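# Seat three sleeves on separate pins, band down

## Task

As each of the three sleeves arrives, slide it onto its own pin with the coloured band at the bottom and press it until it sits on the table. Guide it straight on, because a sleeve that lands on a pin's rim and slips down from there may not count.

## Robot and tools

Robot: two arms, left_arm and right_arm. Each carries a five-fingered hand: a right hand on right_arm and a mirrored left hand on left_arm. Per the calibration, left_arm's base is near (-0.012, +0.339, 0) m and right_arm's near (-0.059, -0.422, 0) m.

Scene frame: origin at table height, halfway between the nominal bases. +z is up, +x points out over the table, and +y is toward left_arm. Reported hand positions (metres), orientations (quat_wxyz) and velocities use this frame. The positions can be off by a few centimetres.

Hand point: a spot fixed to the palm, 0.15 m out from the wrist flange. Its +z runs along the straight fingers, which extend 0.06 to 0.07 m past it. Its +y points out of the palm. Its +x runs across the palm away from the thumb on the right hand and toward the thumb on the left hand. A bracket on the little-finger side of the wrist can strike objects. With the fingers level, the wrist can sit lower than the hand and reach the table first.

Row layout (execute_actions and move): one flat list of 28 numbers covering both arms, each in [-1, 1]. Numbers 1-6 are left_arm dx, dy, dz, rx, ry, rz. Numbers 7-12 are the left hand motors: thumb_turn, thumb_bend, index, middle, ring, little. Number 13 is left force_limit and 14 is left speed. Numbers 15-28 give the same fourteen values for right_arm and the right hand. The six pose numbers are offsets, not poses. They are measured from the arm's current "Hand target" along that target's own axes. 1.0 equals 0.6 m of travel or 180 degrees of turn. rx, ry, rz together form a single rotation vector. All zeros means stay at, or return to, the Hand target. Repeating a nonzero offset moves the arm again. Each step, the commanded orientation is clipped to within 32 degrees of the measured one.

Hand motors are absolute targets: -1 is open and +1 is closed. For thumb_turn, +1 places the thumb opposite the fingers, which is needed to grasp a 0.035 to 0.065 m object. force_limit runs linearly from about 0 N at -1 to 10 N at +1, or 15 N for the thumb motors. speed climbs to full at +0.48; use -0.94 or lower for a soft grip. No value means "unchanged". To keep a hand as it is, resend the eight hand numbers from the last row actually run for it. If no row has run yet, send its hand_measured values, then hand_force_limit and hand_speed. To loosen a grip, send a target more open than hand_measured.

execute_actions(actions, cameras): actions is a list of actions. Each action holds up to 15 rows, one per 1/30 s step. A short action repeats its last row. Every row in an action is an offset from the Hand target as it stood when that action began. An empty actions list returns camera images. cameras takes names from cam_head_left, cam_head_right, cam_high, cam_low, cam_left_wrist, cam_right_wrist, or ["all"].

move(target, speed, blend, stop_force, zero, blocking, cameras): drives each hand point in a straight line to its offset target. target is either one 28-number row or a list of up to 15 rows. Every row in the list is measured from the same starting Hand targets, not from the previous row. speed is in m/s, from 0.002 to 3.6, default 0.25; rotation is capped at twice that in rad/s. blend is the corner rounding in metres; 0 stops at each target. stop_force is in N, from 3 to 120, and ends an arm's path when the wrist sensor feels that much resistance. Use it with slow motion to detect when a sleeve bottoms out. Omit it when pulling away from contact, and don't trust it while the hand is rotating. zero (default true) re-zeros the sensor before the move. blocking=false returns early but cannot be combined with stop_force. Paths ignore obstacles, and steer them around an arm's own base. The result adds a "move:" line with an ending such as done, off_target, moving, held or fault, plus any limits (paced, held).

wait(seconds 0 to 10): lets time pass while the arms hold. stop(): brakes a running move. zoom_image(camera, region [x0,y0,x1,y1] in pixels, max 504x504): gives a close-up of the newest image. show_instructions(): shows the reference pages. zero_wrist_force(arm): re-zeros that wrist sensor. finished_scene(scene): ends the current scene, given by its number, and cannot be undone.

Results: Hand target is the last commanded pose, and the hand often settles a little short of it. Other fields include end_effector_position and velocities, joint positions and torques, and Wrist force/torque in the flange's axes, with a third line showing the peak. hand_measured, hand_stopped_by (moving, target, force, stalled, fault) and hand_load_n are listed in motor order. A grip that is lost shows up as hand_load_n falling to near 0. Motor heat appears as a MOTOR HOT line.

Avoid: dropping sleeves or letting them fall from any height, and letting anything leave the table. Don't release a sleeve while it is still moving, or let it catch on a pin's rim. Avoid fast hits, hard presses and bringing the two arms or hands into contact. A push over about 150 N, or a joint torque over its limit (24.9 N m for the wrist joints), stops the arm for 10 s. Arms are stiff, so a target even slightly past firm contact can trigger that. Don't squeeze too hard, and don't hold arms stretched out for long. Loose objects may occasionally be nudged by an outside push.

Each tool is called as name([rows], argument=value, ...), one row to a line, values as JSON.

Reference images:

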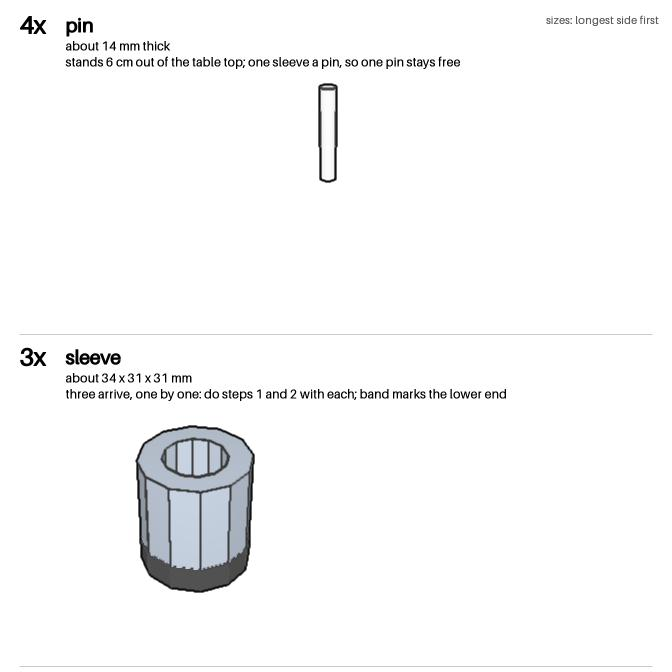

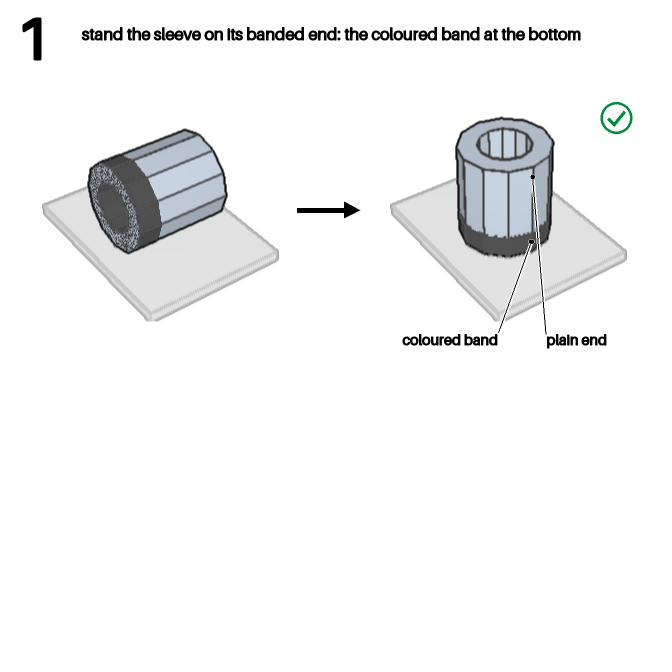

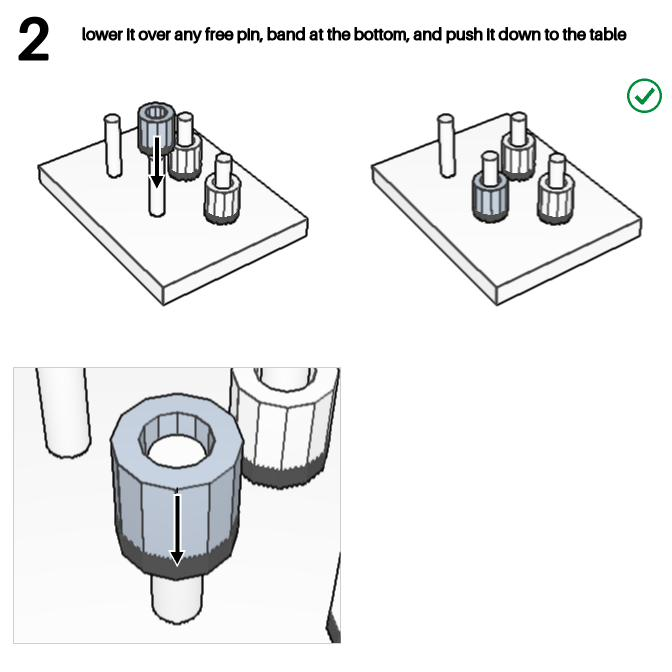

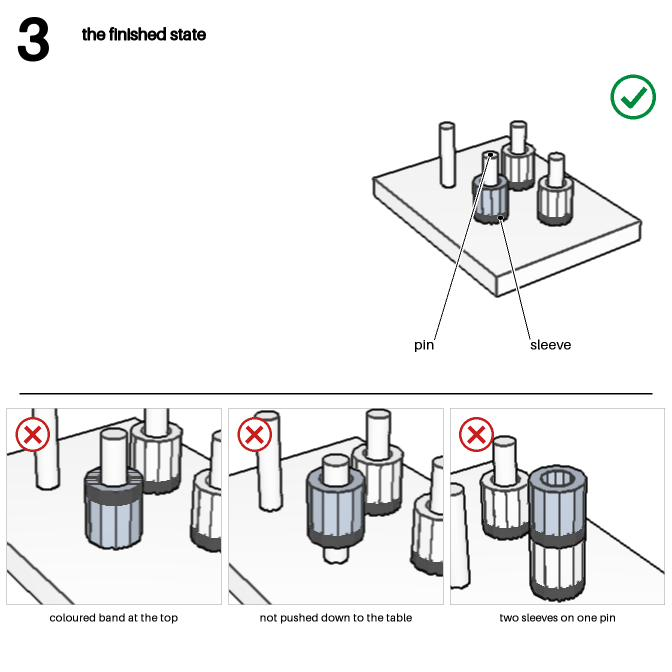

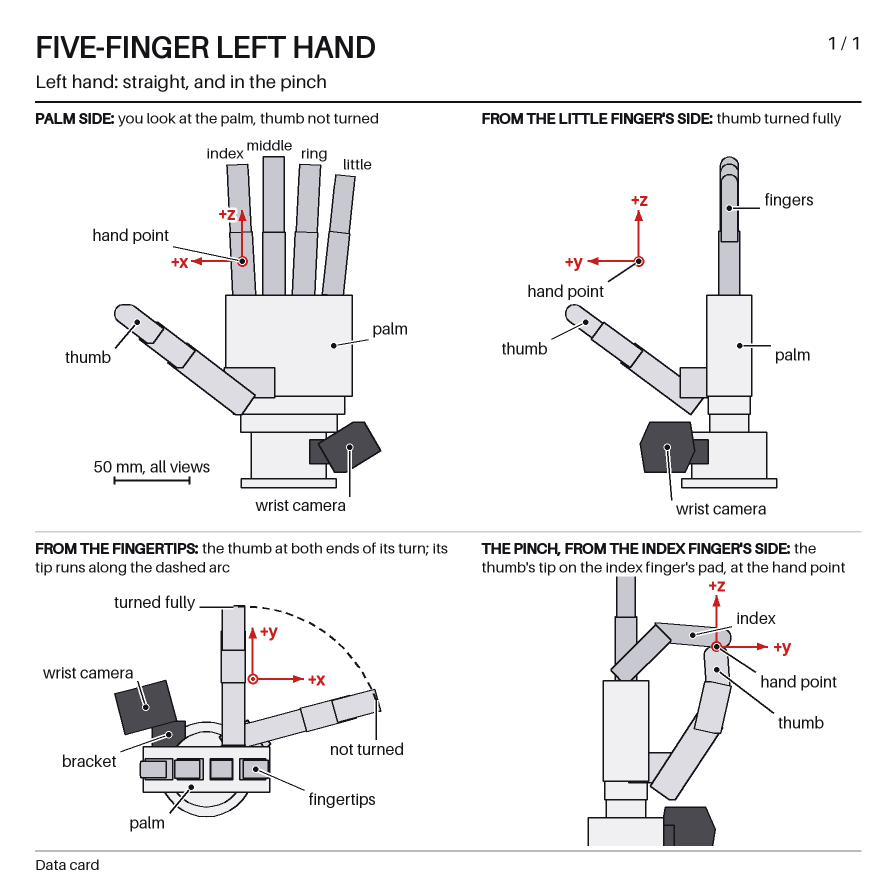

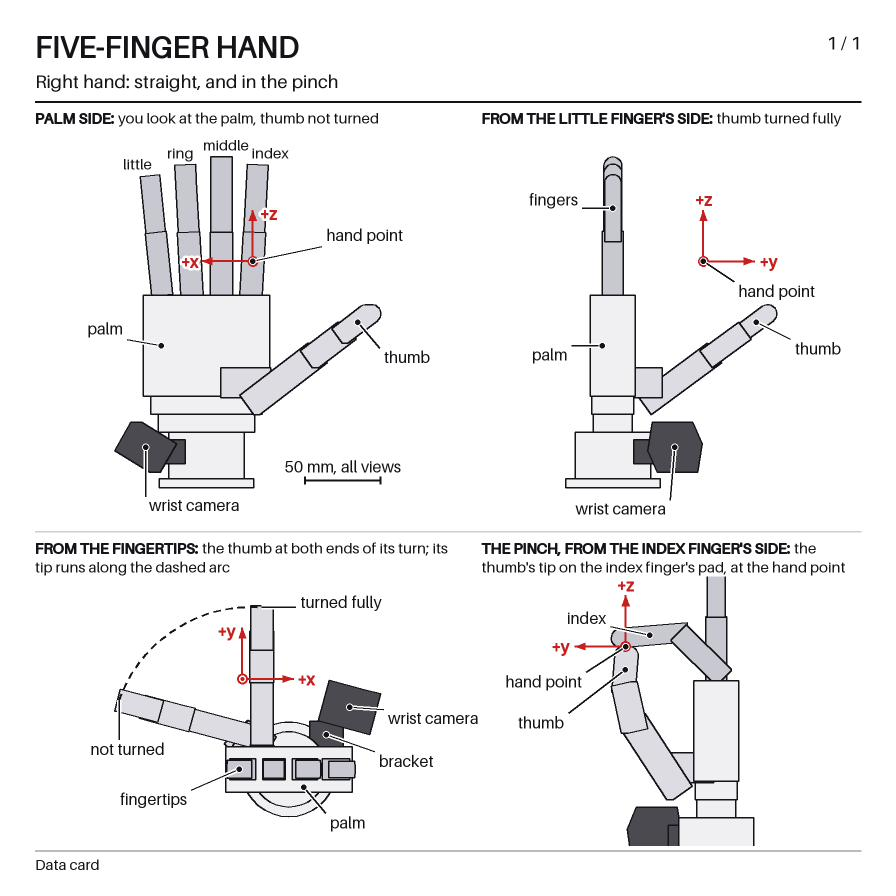

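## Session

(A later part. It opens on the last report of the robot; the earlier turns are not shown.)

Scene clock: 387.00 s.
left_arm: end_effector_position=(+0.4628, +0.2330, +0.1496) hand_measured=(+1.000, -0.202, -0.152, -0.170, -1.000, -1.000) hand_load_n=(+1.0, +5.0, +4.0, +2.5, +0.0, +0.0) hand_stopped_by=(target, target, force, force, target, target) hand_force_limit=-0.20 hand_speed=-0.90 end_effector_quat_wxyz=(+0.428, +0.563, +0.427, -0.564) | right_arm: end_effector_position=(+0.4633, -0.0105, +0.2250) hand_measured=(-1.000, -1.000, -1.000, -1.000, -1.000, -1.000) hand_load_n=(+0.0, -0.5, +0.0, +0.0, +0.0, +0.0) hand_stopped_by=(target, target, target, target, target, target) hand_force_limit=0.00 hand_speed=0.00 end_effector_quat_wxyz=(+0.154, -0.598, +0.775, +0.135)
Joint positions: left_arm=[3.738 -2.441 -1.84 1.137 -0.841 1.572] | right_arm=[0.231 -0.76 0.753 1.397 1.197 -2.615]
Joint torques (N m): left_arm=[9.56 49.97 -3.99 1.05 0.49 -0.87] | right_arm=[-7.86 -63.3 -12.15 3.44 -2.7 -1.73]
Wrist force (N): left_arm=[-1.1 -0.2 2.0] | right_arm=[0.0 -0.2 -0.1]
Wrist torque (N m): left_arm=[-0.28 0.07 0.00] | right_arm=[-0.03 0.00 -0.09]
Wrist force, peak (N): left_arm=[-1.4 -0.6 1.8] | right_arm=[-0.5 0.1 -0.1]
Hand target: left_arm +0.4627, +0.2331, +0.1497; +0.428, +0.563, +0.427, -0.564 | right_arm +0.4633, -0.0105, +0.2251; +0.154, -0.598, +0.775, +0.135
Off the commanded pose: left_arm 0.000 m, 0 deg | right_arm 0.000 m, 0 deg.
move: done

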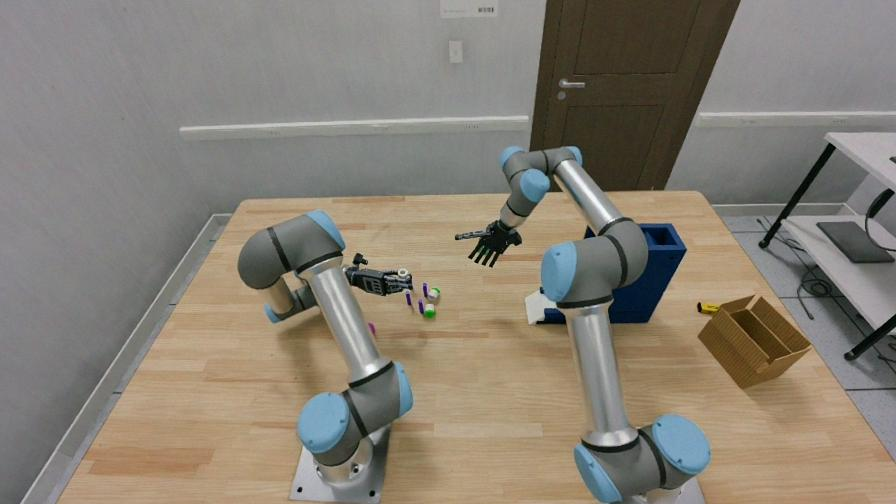

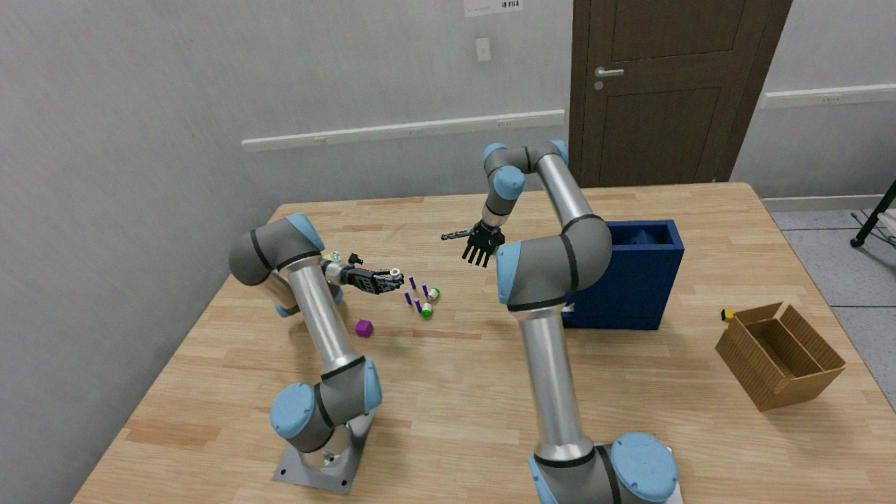

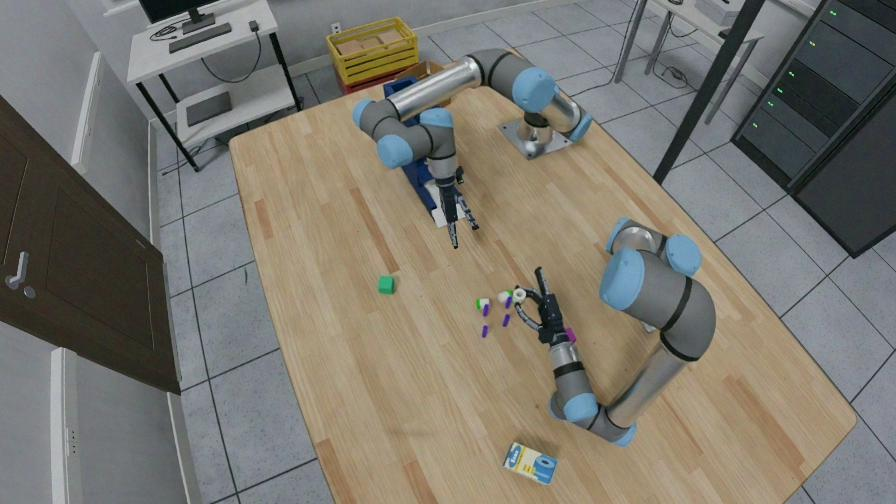

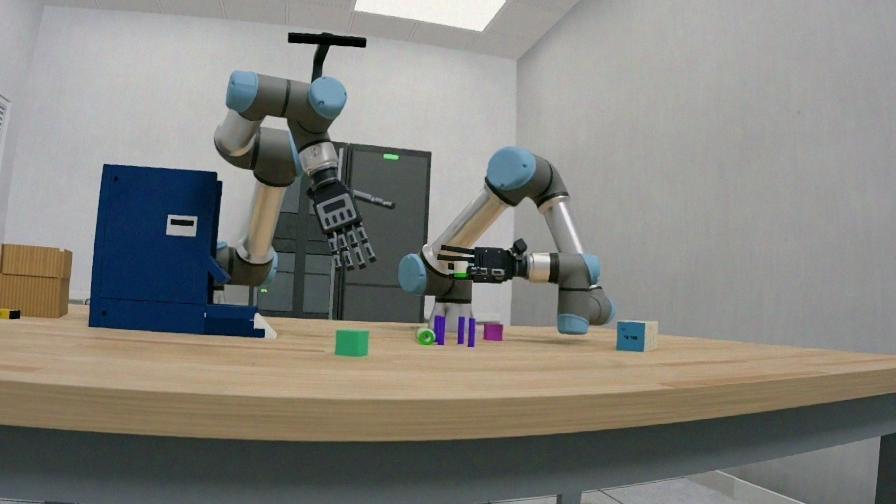

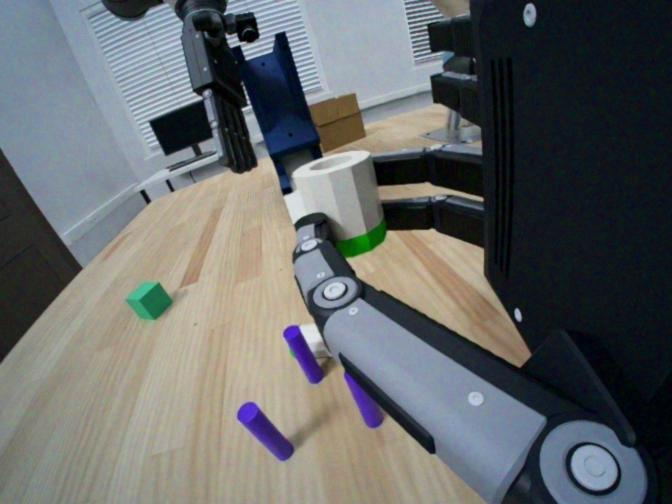

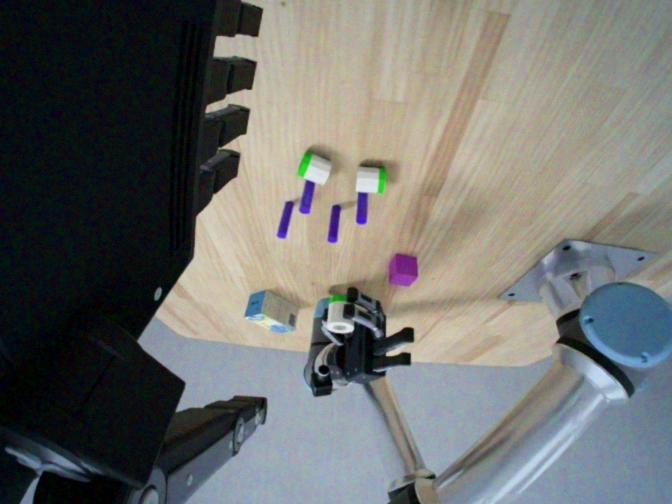

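move([
  [-0.1667,-0.0597,0.034,0.0863,0.1737,0.4135,1,-0.2,0.1,0.1,-1,-1,-0.2,-0.9,0,0,0,0,0,0,-1,-1,-1,-1,-1,-1,0,0],
  [-0.1667,-0.0597,0.034,0.3413,0.323,0.7664,1,-0.2,0.1,0.1,-1,-1,-0.2,-0.9,0,0,0,0,0,0,-1,-1,-1,-1,-1,-1,0,0],
  [-0.1667,-0.0597,0.034,-0.4941,-0.1979,-0.4705,1,-0.2,0.1,0.1,-1,-1,-0.2,-0.9,0,0,0,0,0,0,-1,-1,-1,-1,-1,-1,0,0],
  [-0.1667,-0.0597,0.034,-0.52,0,0,1,-0.2,0.1,0.1,-1,-1,-0.2,-0.9,0,0,0,0,0,0,-1,-1,-1,-1,-1,-1,0,0],
], speed=0.4, cameras=["cam_low","cam_high","cam_left_wrist","cam_right_wrist"])

Scene clock: 436.93 s.
left_arm: end_effector_position=(+0.4228, +0.2232, +0.2496) hand_measured=(+1.000, -0.202, -0.152, -0.170, -1.000, -1.000) hand_load_n=(+1.0, +5.0, +4.0, +2.5, +0.0, +0.0) hand_stopped_by=(target, target, force, force, target, target) hand_force_limit=-0.20 hand_speed=-0.90 end_effector_quat_wxyz=(+0.703, +0.073, +0.703, -0.074) | right_arm: end_effector_position=(+0.4633, -0.0105, +0.2251) hand_measured=(-1.000, -1.000, -1.000, -1.000, -1.000, -1.000) hand_load_n=(+0.0, +0.0, +0.0, -0.5, +0.0, +0.0) hand_stopped_by=(target, target, target, target, target, target) hand_force_limit=0.00 hand_speed=0.00 end_effector_quat_wxyz=(+0.154, -0.598, +0.775, +0.135)
Joint positions: left_arm=[3.23 -1.117 -2.457 3.573 -1.302 4.711] | right_arm=[0.231 -0.761 0.753 1.397 1.197 -2.615]
Joint torques (N m): left_arm=[-8.23 8.47 28.54 2.77 -1.41 1.54] | right_arm=[-7.31 -63.33 -12.96 0.18 0.13 -1.67]
Wrist force (N): left_arm=[-1.3 0.0 1.8] | right_arm=[0.0 0.0 -0.3]
Wrist torque (N m): left_arm=[-0.23 0.08 0.01] | right_arm=[0.00 0.02 -0.08]
Wrist force, peak (N): left_arm=[2.1 -2.2 2.1] | right_arm=[-0.1 -0.2 -0.6]
Hand target: left_arm +0.4228, +0.2232, +0.2497; +0.703, +0.074, +0.703, -0.074 | right_arm +0.4633, -0.0105, +0.2251; +0.154, -0.598, +0.775, +0.135
Off the commanded pose: left_arm 0.000 m, 0 deg | right_arm 0.000 m, 0 deg.
move: done
Images, in order (width x height): cam_high 896x504, cam_low 896x504, cam_left_wrist 672x504, cam_right_wrist 672x504.

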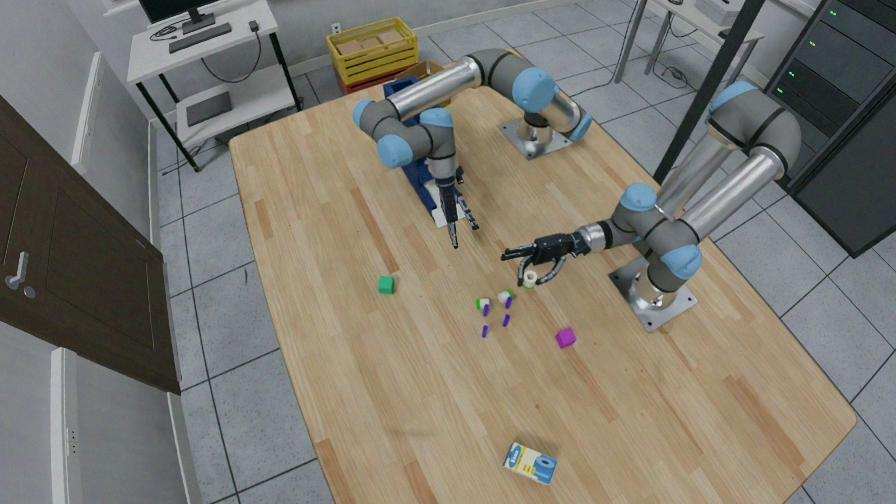

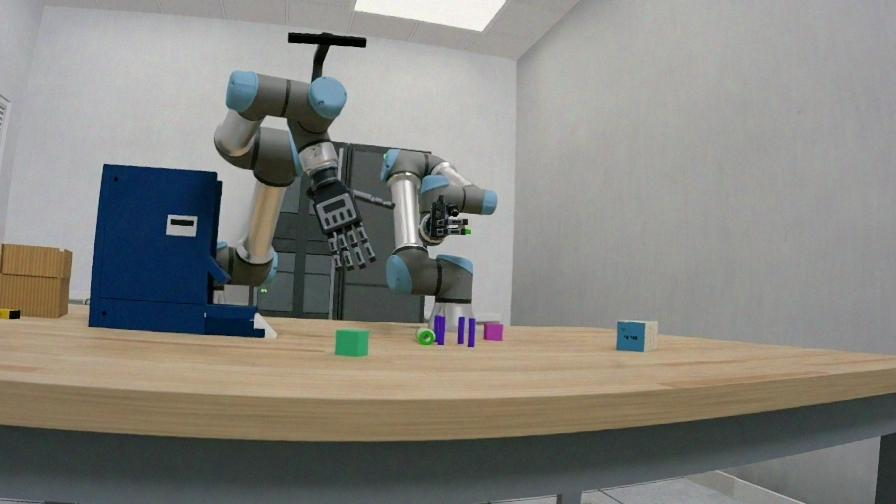

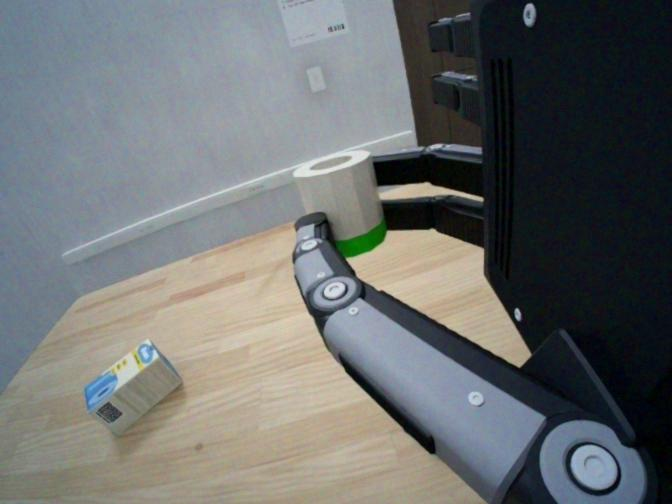

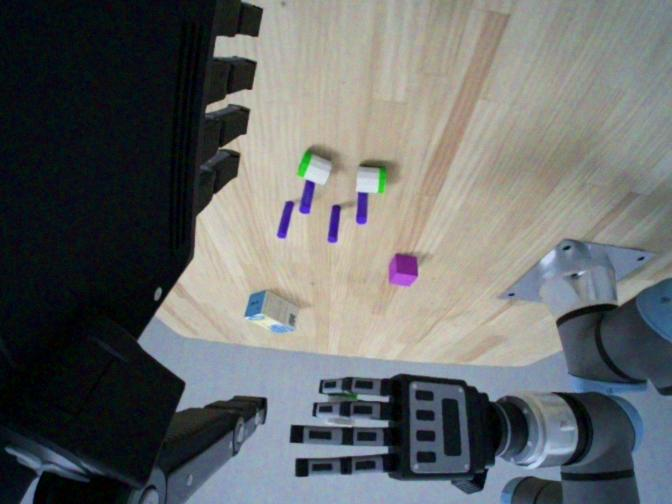

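move([
  [0,0.0305,0.0608,0.52,0,0,1,-0.2,0.1,0.1,-1,-1,-0.2,-0.9,0,0,0,0,0,0,-1,-1,-1,-1,-1,-1,0,0],
  [0.15,0.0305,0.0608,0.52,0,0,1,-0.2,0.1,0.1,-1,-1,-0.2,-0.9,0,0,0,0,0,0,-1,-1,-1,-1,-1,-1,0,0],
], speed=0.3, cameras=["cam_low","cam_high","cam_left_wrist","cam_right_wrist","cam_head_left","cam_head_right"])

zoom_image(camera="cam_low", region=[410, 230, 510, 350])

zoom_image(camera="cam_high", region=[460, 240, 580, 360])

zoom_image(camera="cam_right_wrist", region=[260, 130, 460, 380])

zoom_image(camera="cam_head_left", region=[370, 220, 460, 330])

Scene clock: 445.60 s.
left_arm: end_effector_position=(+0.4622, +0.2334, +0.1598) hand_measured=(+1.000, -0.202, -0.152, -0.170, -1.000, -1.000) hand_load_n=(+1.0, +5.5, +4.0, +2.5, +0.0, +0.0) hand_stopped_by=(target, target, force, force, target, target) hand_force_limit=-0.20 hand_speed=-0.90 end_effector_quat_wxyz=(+0.428, +0.563, +0.427, -0.564) | right_arm: end_effector_position=(+0.4633, -0.0105, +0.2251) hand_measured=(-1.000, -1.000, -1.000, -1.000, -1.000, -1.000) hand_load_n=(+0.0, +0.0, +0.0, +0.0, +0.0, +0.0) hand_stopped_by=(target, target, target, target, target, target) hand_force_limit=0.00 hand_speed=0.00 end_effector_quat_wxyz=(+0.154, -0.598, +0.775, +0.135)
Joint positions: left_arm=[3.74 -2.032 -1.811 3.841 0.842 4.713] | right_arm=[0.231 -0.761 0.753 1.397 1.197 -2.615]
Joint torques (N m): left_arm=[-3.65 28.48 22.32 1.26 -1.77 -2.19] | right_arm=[-7.23 -62.74 -13.31 0.08 -1.74 -1.77]
Wrist force (N): left_arm=[-1.2 0.2 1.5] | right_arm=[0.2 -0.1 -0.1]
Wrist torque (N m): left_arm=[-0.18 0.09 -0.07] | right_arm=[-0.02 -0.01 -0.07]
Wrist force, peak (N): left_arm=[-3.4 0.2 1.8] | right_arm=[-0.1 -0.4 -0.3]
Hand target: left_arm +0.4622, +0.2334, +0.1597; +0.428, +0.563, +0.427, -0.564 | right_arm +0.4633, -0.0105, +0.2251; +0.154, -0.598, +0.775, +0.135
Off the commanded pose: left_arm 0.000 m, 0 deg | right_arm 0.000 m, 0 deg.
move: done

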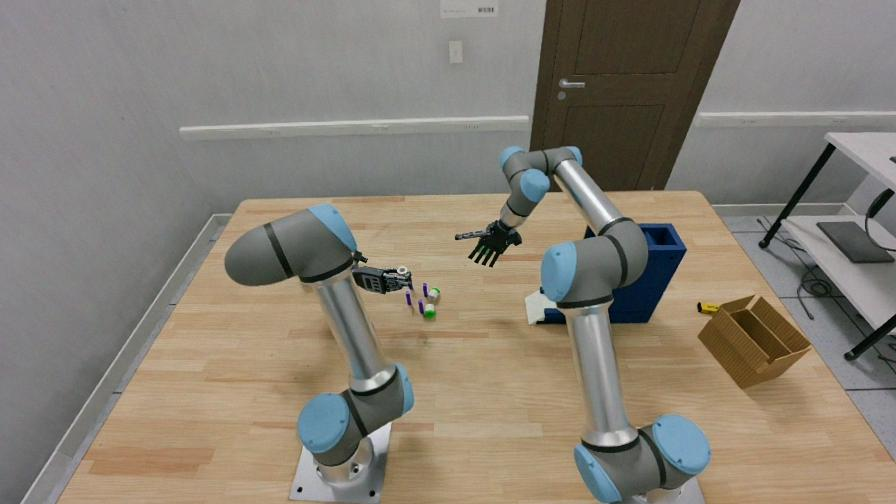

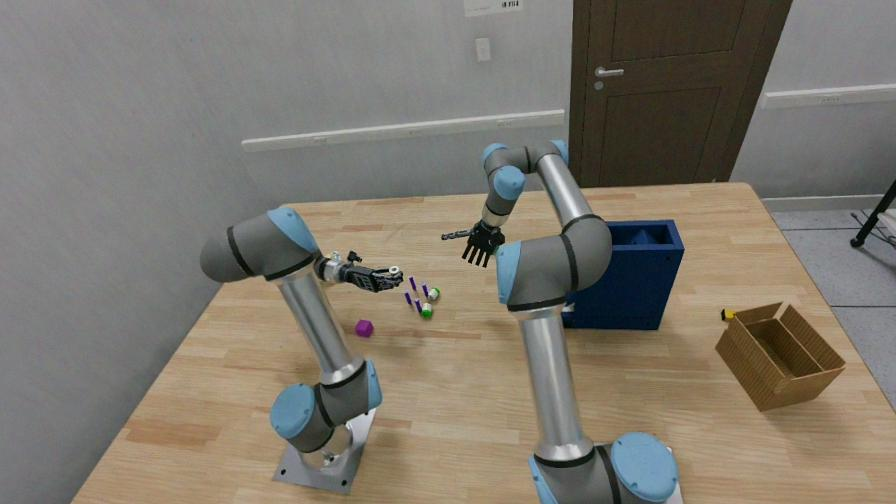

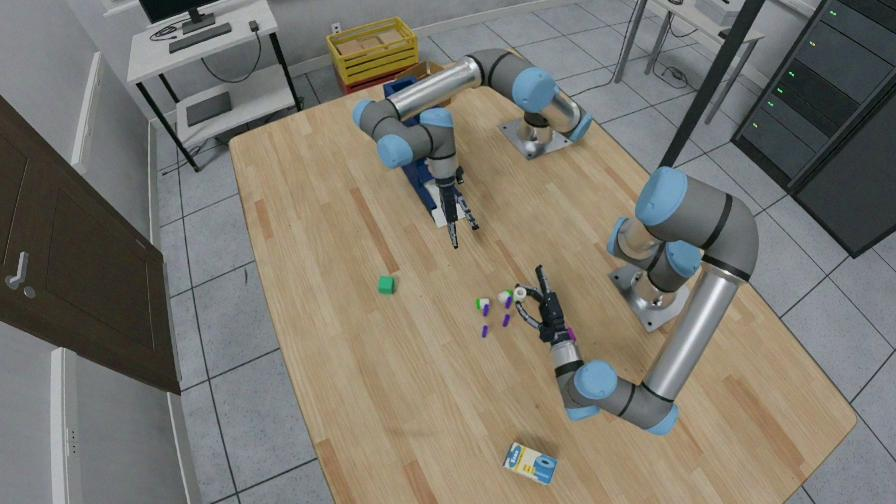

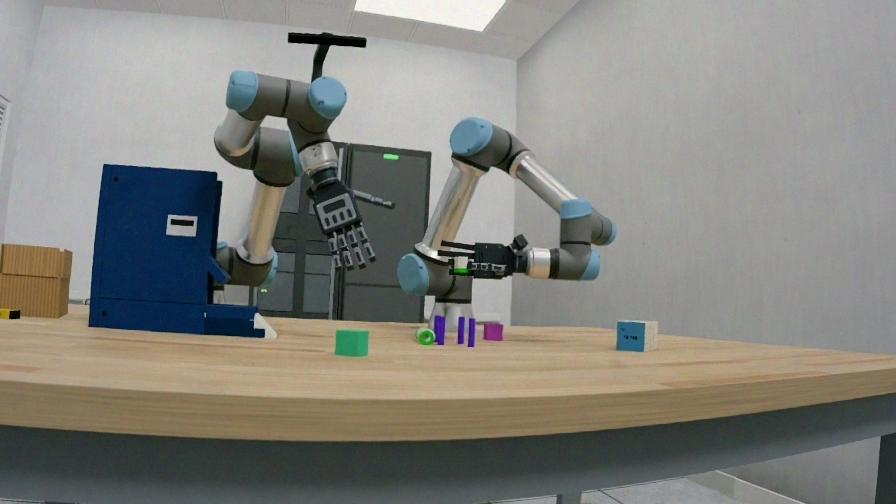

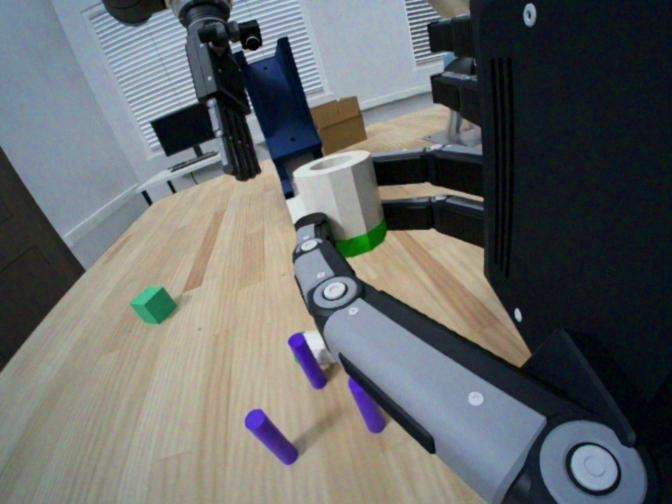

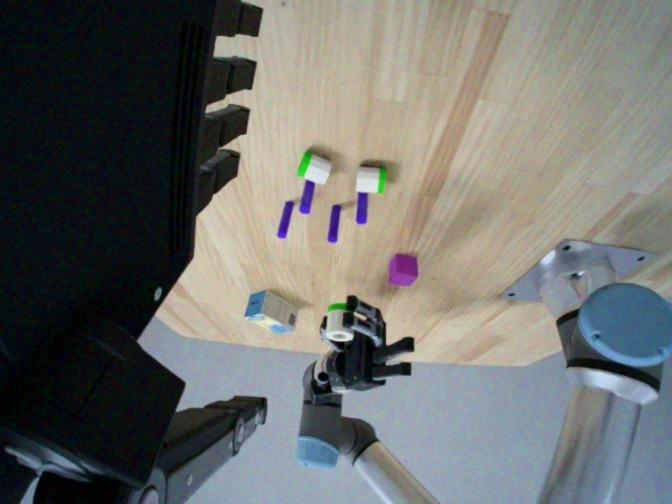

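Scaled by 4.200 from the camera's 896x504 image, which has a finer 1280x720 frame.

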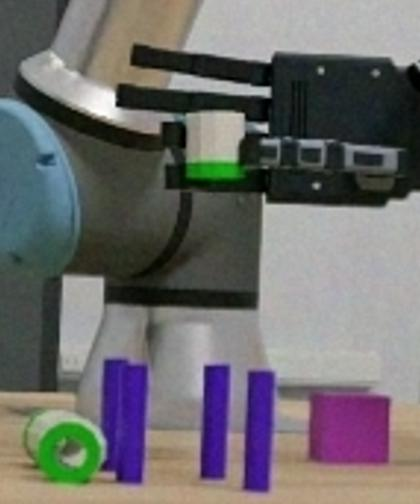

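Scaled by 4.200 from the camera's 896x504 image, which has a finer 1280x720 frame.

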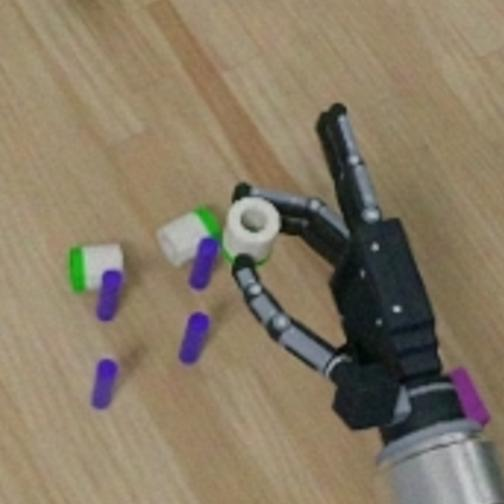

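Scaled by 2.016 from the camera's 672x504 image, which has a finer 960x720 frame.

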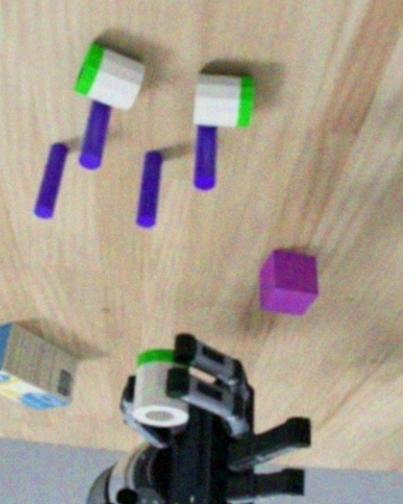

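Scaled by 4.582 from the camera's 896x504 image, which has a finer 1280x720 frame.

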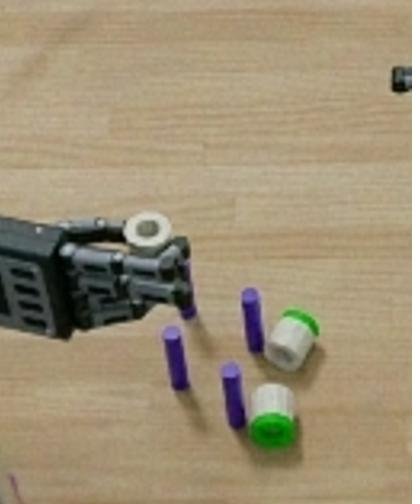

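zoom_image(camera="cam_right_wrist", region=[300, 280, 400, 360])

zoom_image(camera="cam_right_wrist", region=[270, 140, 390, 250])

zoom_image(camera="cam_low", region=[430, 240, 490, 350])

Scaled by 5.040 from the camera's 672x504 image, which has a finer 960x720 frame.

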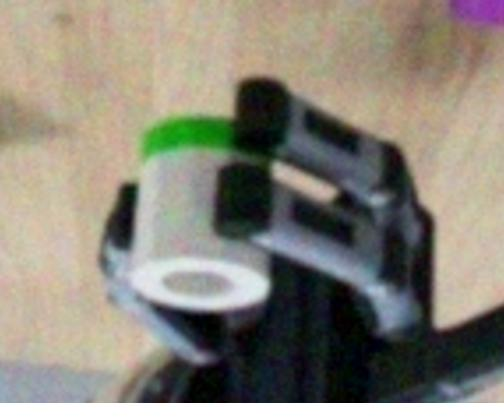

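Scaled by 4.200 from the camera's 672x504 image, which has a finer 960x720 frame.

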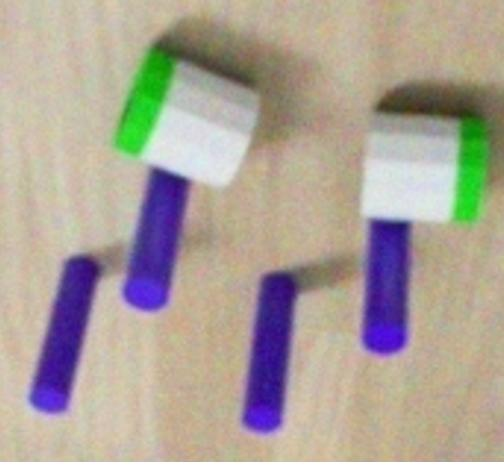

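Scaled by 4.582 from the camera's 896x504 image, which has a finer 1280x720 frame.

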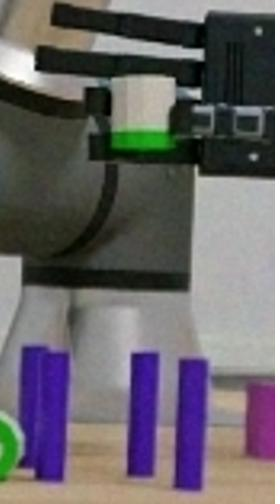

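move(target=[0.1083,0.0325,-0.0013,0,0,0,1,-0.2,0.1,0.1,-1,-1,-0.2,-0.9,0,0,0,0,0,0,-1,-1,-1,-1,-1,-1,0,0], speed=0.1, cameras=["cam_low","cam_high","cam_left_wrist","cam_right_wrist"])

zoom_image(camera="cam_right_wrist", region=[290, 180, 390, 320])

zoom_image(camera="cam_low", region=[430, 270, 490, 350])

zoom_image(camera="cam_high", region=[470, 250, 540, 340])

Scene clock: 468.83 s.
left_arm: end_effector_position=(+0.4813, +0.2288, +0.0947) hand_measured=(+1.000, -0.202, -0.152, -0.170, -1.000, -1.000) hand_load_n=(+1.0, +5.5, +4.0, +2.5, +0.0, +0.0) hand_stopped_by=(target, target, force, force, target, target) hand_force_limit=-0.20 hand_speed=-0.90 end_effector_quat_wxyz=(+0.428, +0.563, +0.427, -0.564) | right_arm: end_effector_position=(+0.4633, -0.0105, +0.2251) hand_measured=(-1.000, -1.000, -1.000, -1.000, -1.000, -1.000) hand_load_n=(+0.0, +0.0, +0.0, +0.0, +0.0, +0.0) hand_stopped_by=(target, target, target, target, target, target) hand_force_limit=0.00 hand_speed=0.00 end_effector_quat_wxyz=(+0.154, -0.598, +0.775, +0.135)
Joint positions: left_arm=[3.711 -2.172 -1.795 3.965 0.814 4.713] | right_arm=[0.231 -0.761 0.753 1.397 1.197 -2.615]
Joint torques (N m): left_arm=[8.48 45.32 0.41 -3.32 1.77 1.5] | right_arm=[-7.22 -62.16 -13.65 0.21 -3.06 -1.69]
Wrist force (N): left_arm=[-1.3 0.4 1.6] | right_arm=[0.2 0.1 -0.1]
Wrist torque (N m): left_arm=[-0.14 0.07 -0.08] | right_arm=[0.00 -0.02 -0.07]
Wrist force, peak (N): left_arm=[-2.2 -0.1 1.6] | right_arm=[0.2 0.0 -0.5]
Hand target: left_arm +0.4812, +0.2288, +0.0947; +0.428, +0.563, +0.427, -0.564 | right_arm +0.4633, -0.0105, +0.2251; +0.154, -0.598, +0.775, +0.135
Off the commanded pose: left_arm 0.000 m, 0 deg | right_arm 0.000 m, 0 deg.
move: done
Images, in order (width x height): cam_high 896x504, cam_low 896x504, cam_left_wrist 672x504, cam_right_wrist 672x504.

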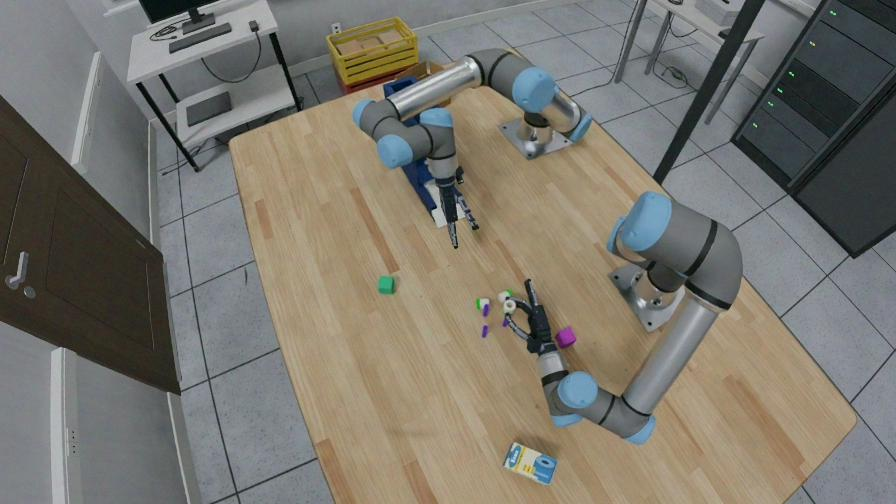

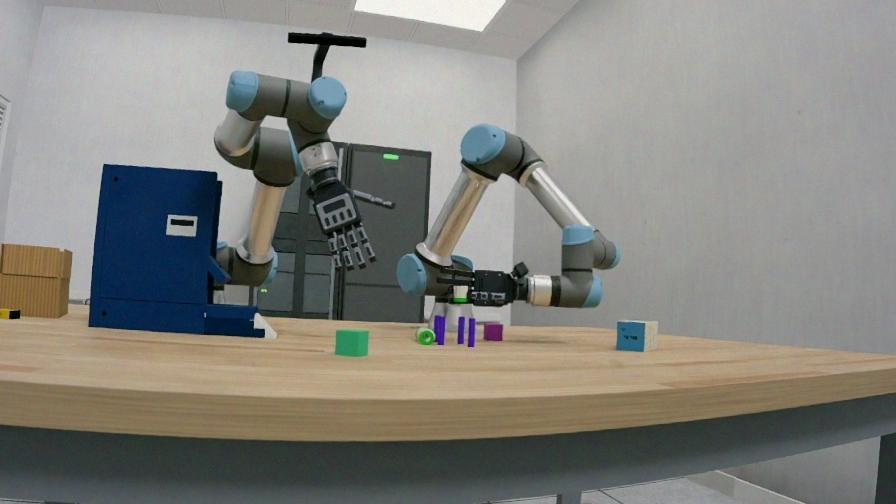

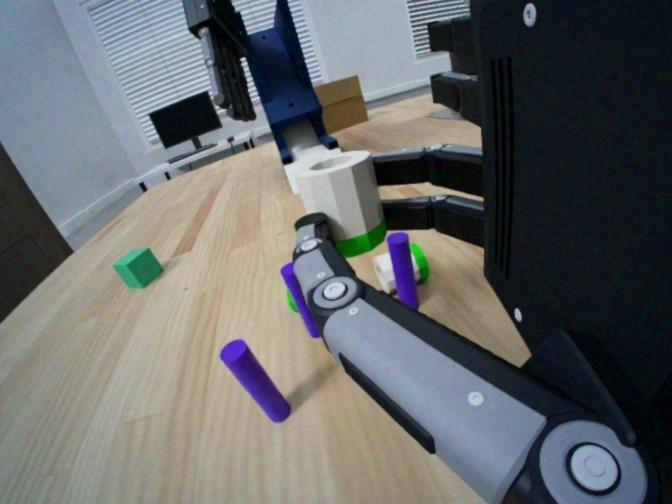

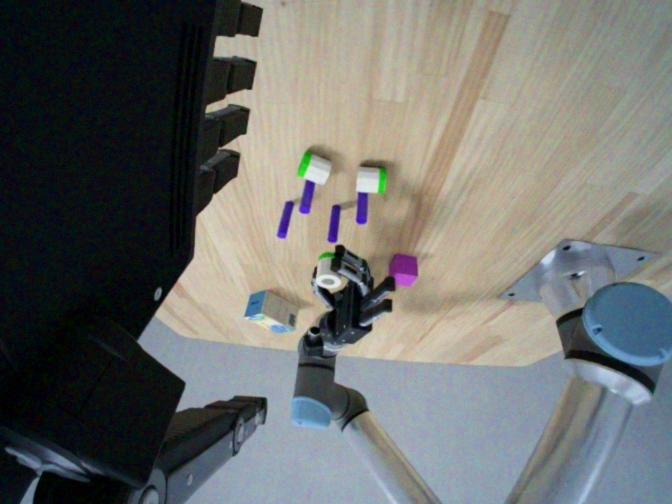

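Scaled by 3.600 from the camera's 672x504 image, which has a finer 960x720 frame.

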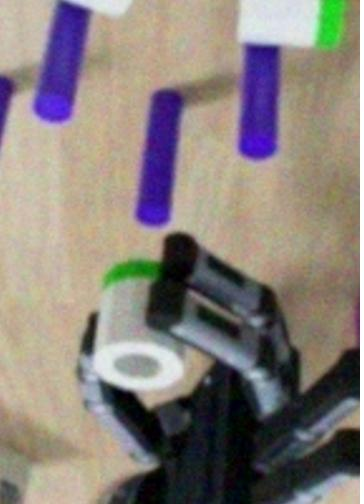

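Scaled by 6.300 from the camera's 896x504 image, which has a finer 1280x720 frame.

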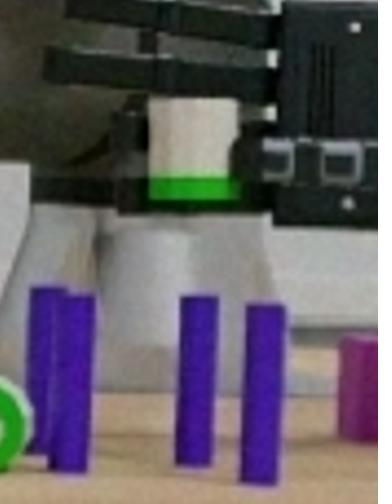

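Scaled by 5.600 from the camera's 896x504 image, which has a finer 1280x720 frame.

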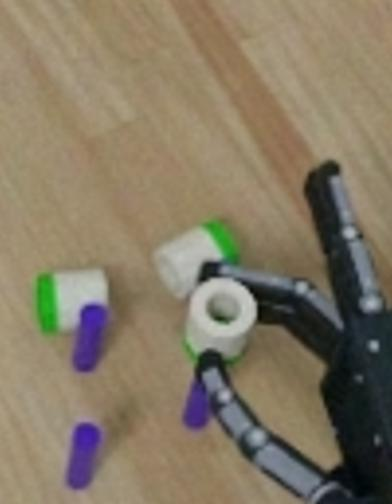

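zoom_image(camera="cam_low", region=[448, 280, 478, 320])

zoom_image(camera="cam_low", region=[448, 310, 478, 350])

zoom_image(camera="cam_right_wrist", region=[310, 190, 360, 300])

Scaled by 12.600 from the camera's 896x504 image, which has a finer 1280x720 frame.

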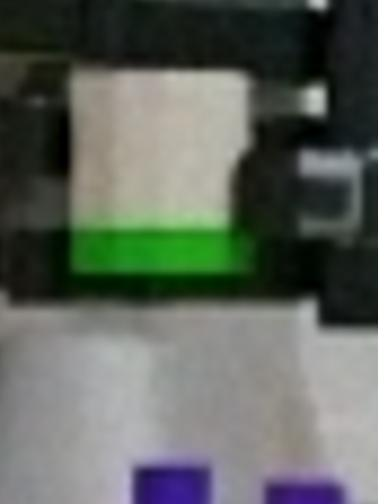

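Scaled by 12.600 from the camera's 896x504 image, which has a finer 1280x720 frame.

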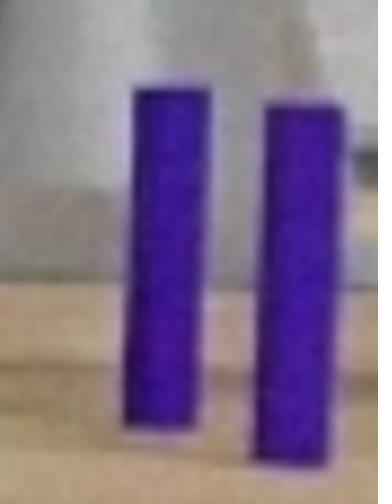

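Scaled by 4.582 from the camera's 672x504 image, which has a finer 960x720 frame.

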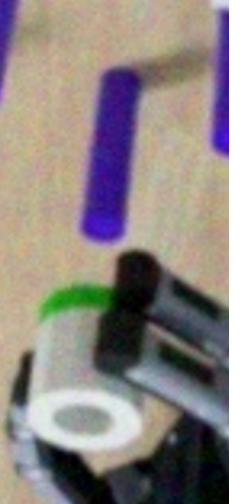

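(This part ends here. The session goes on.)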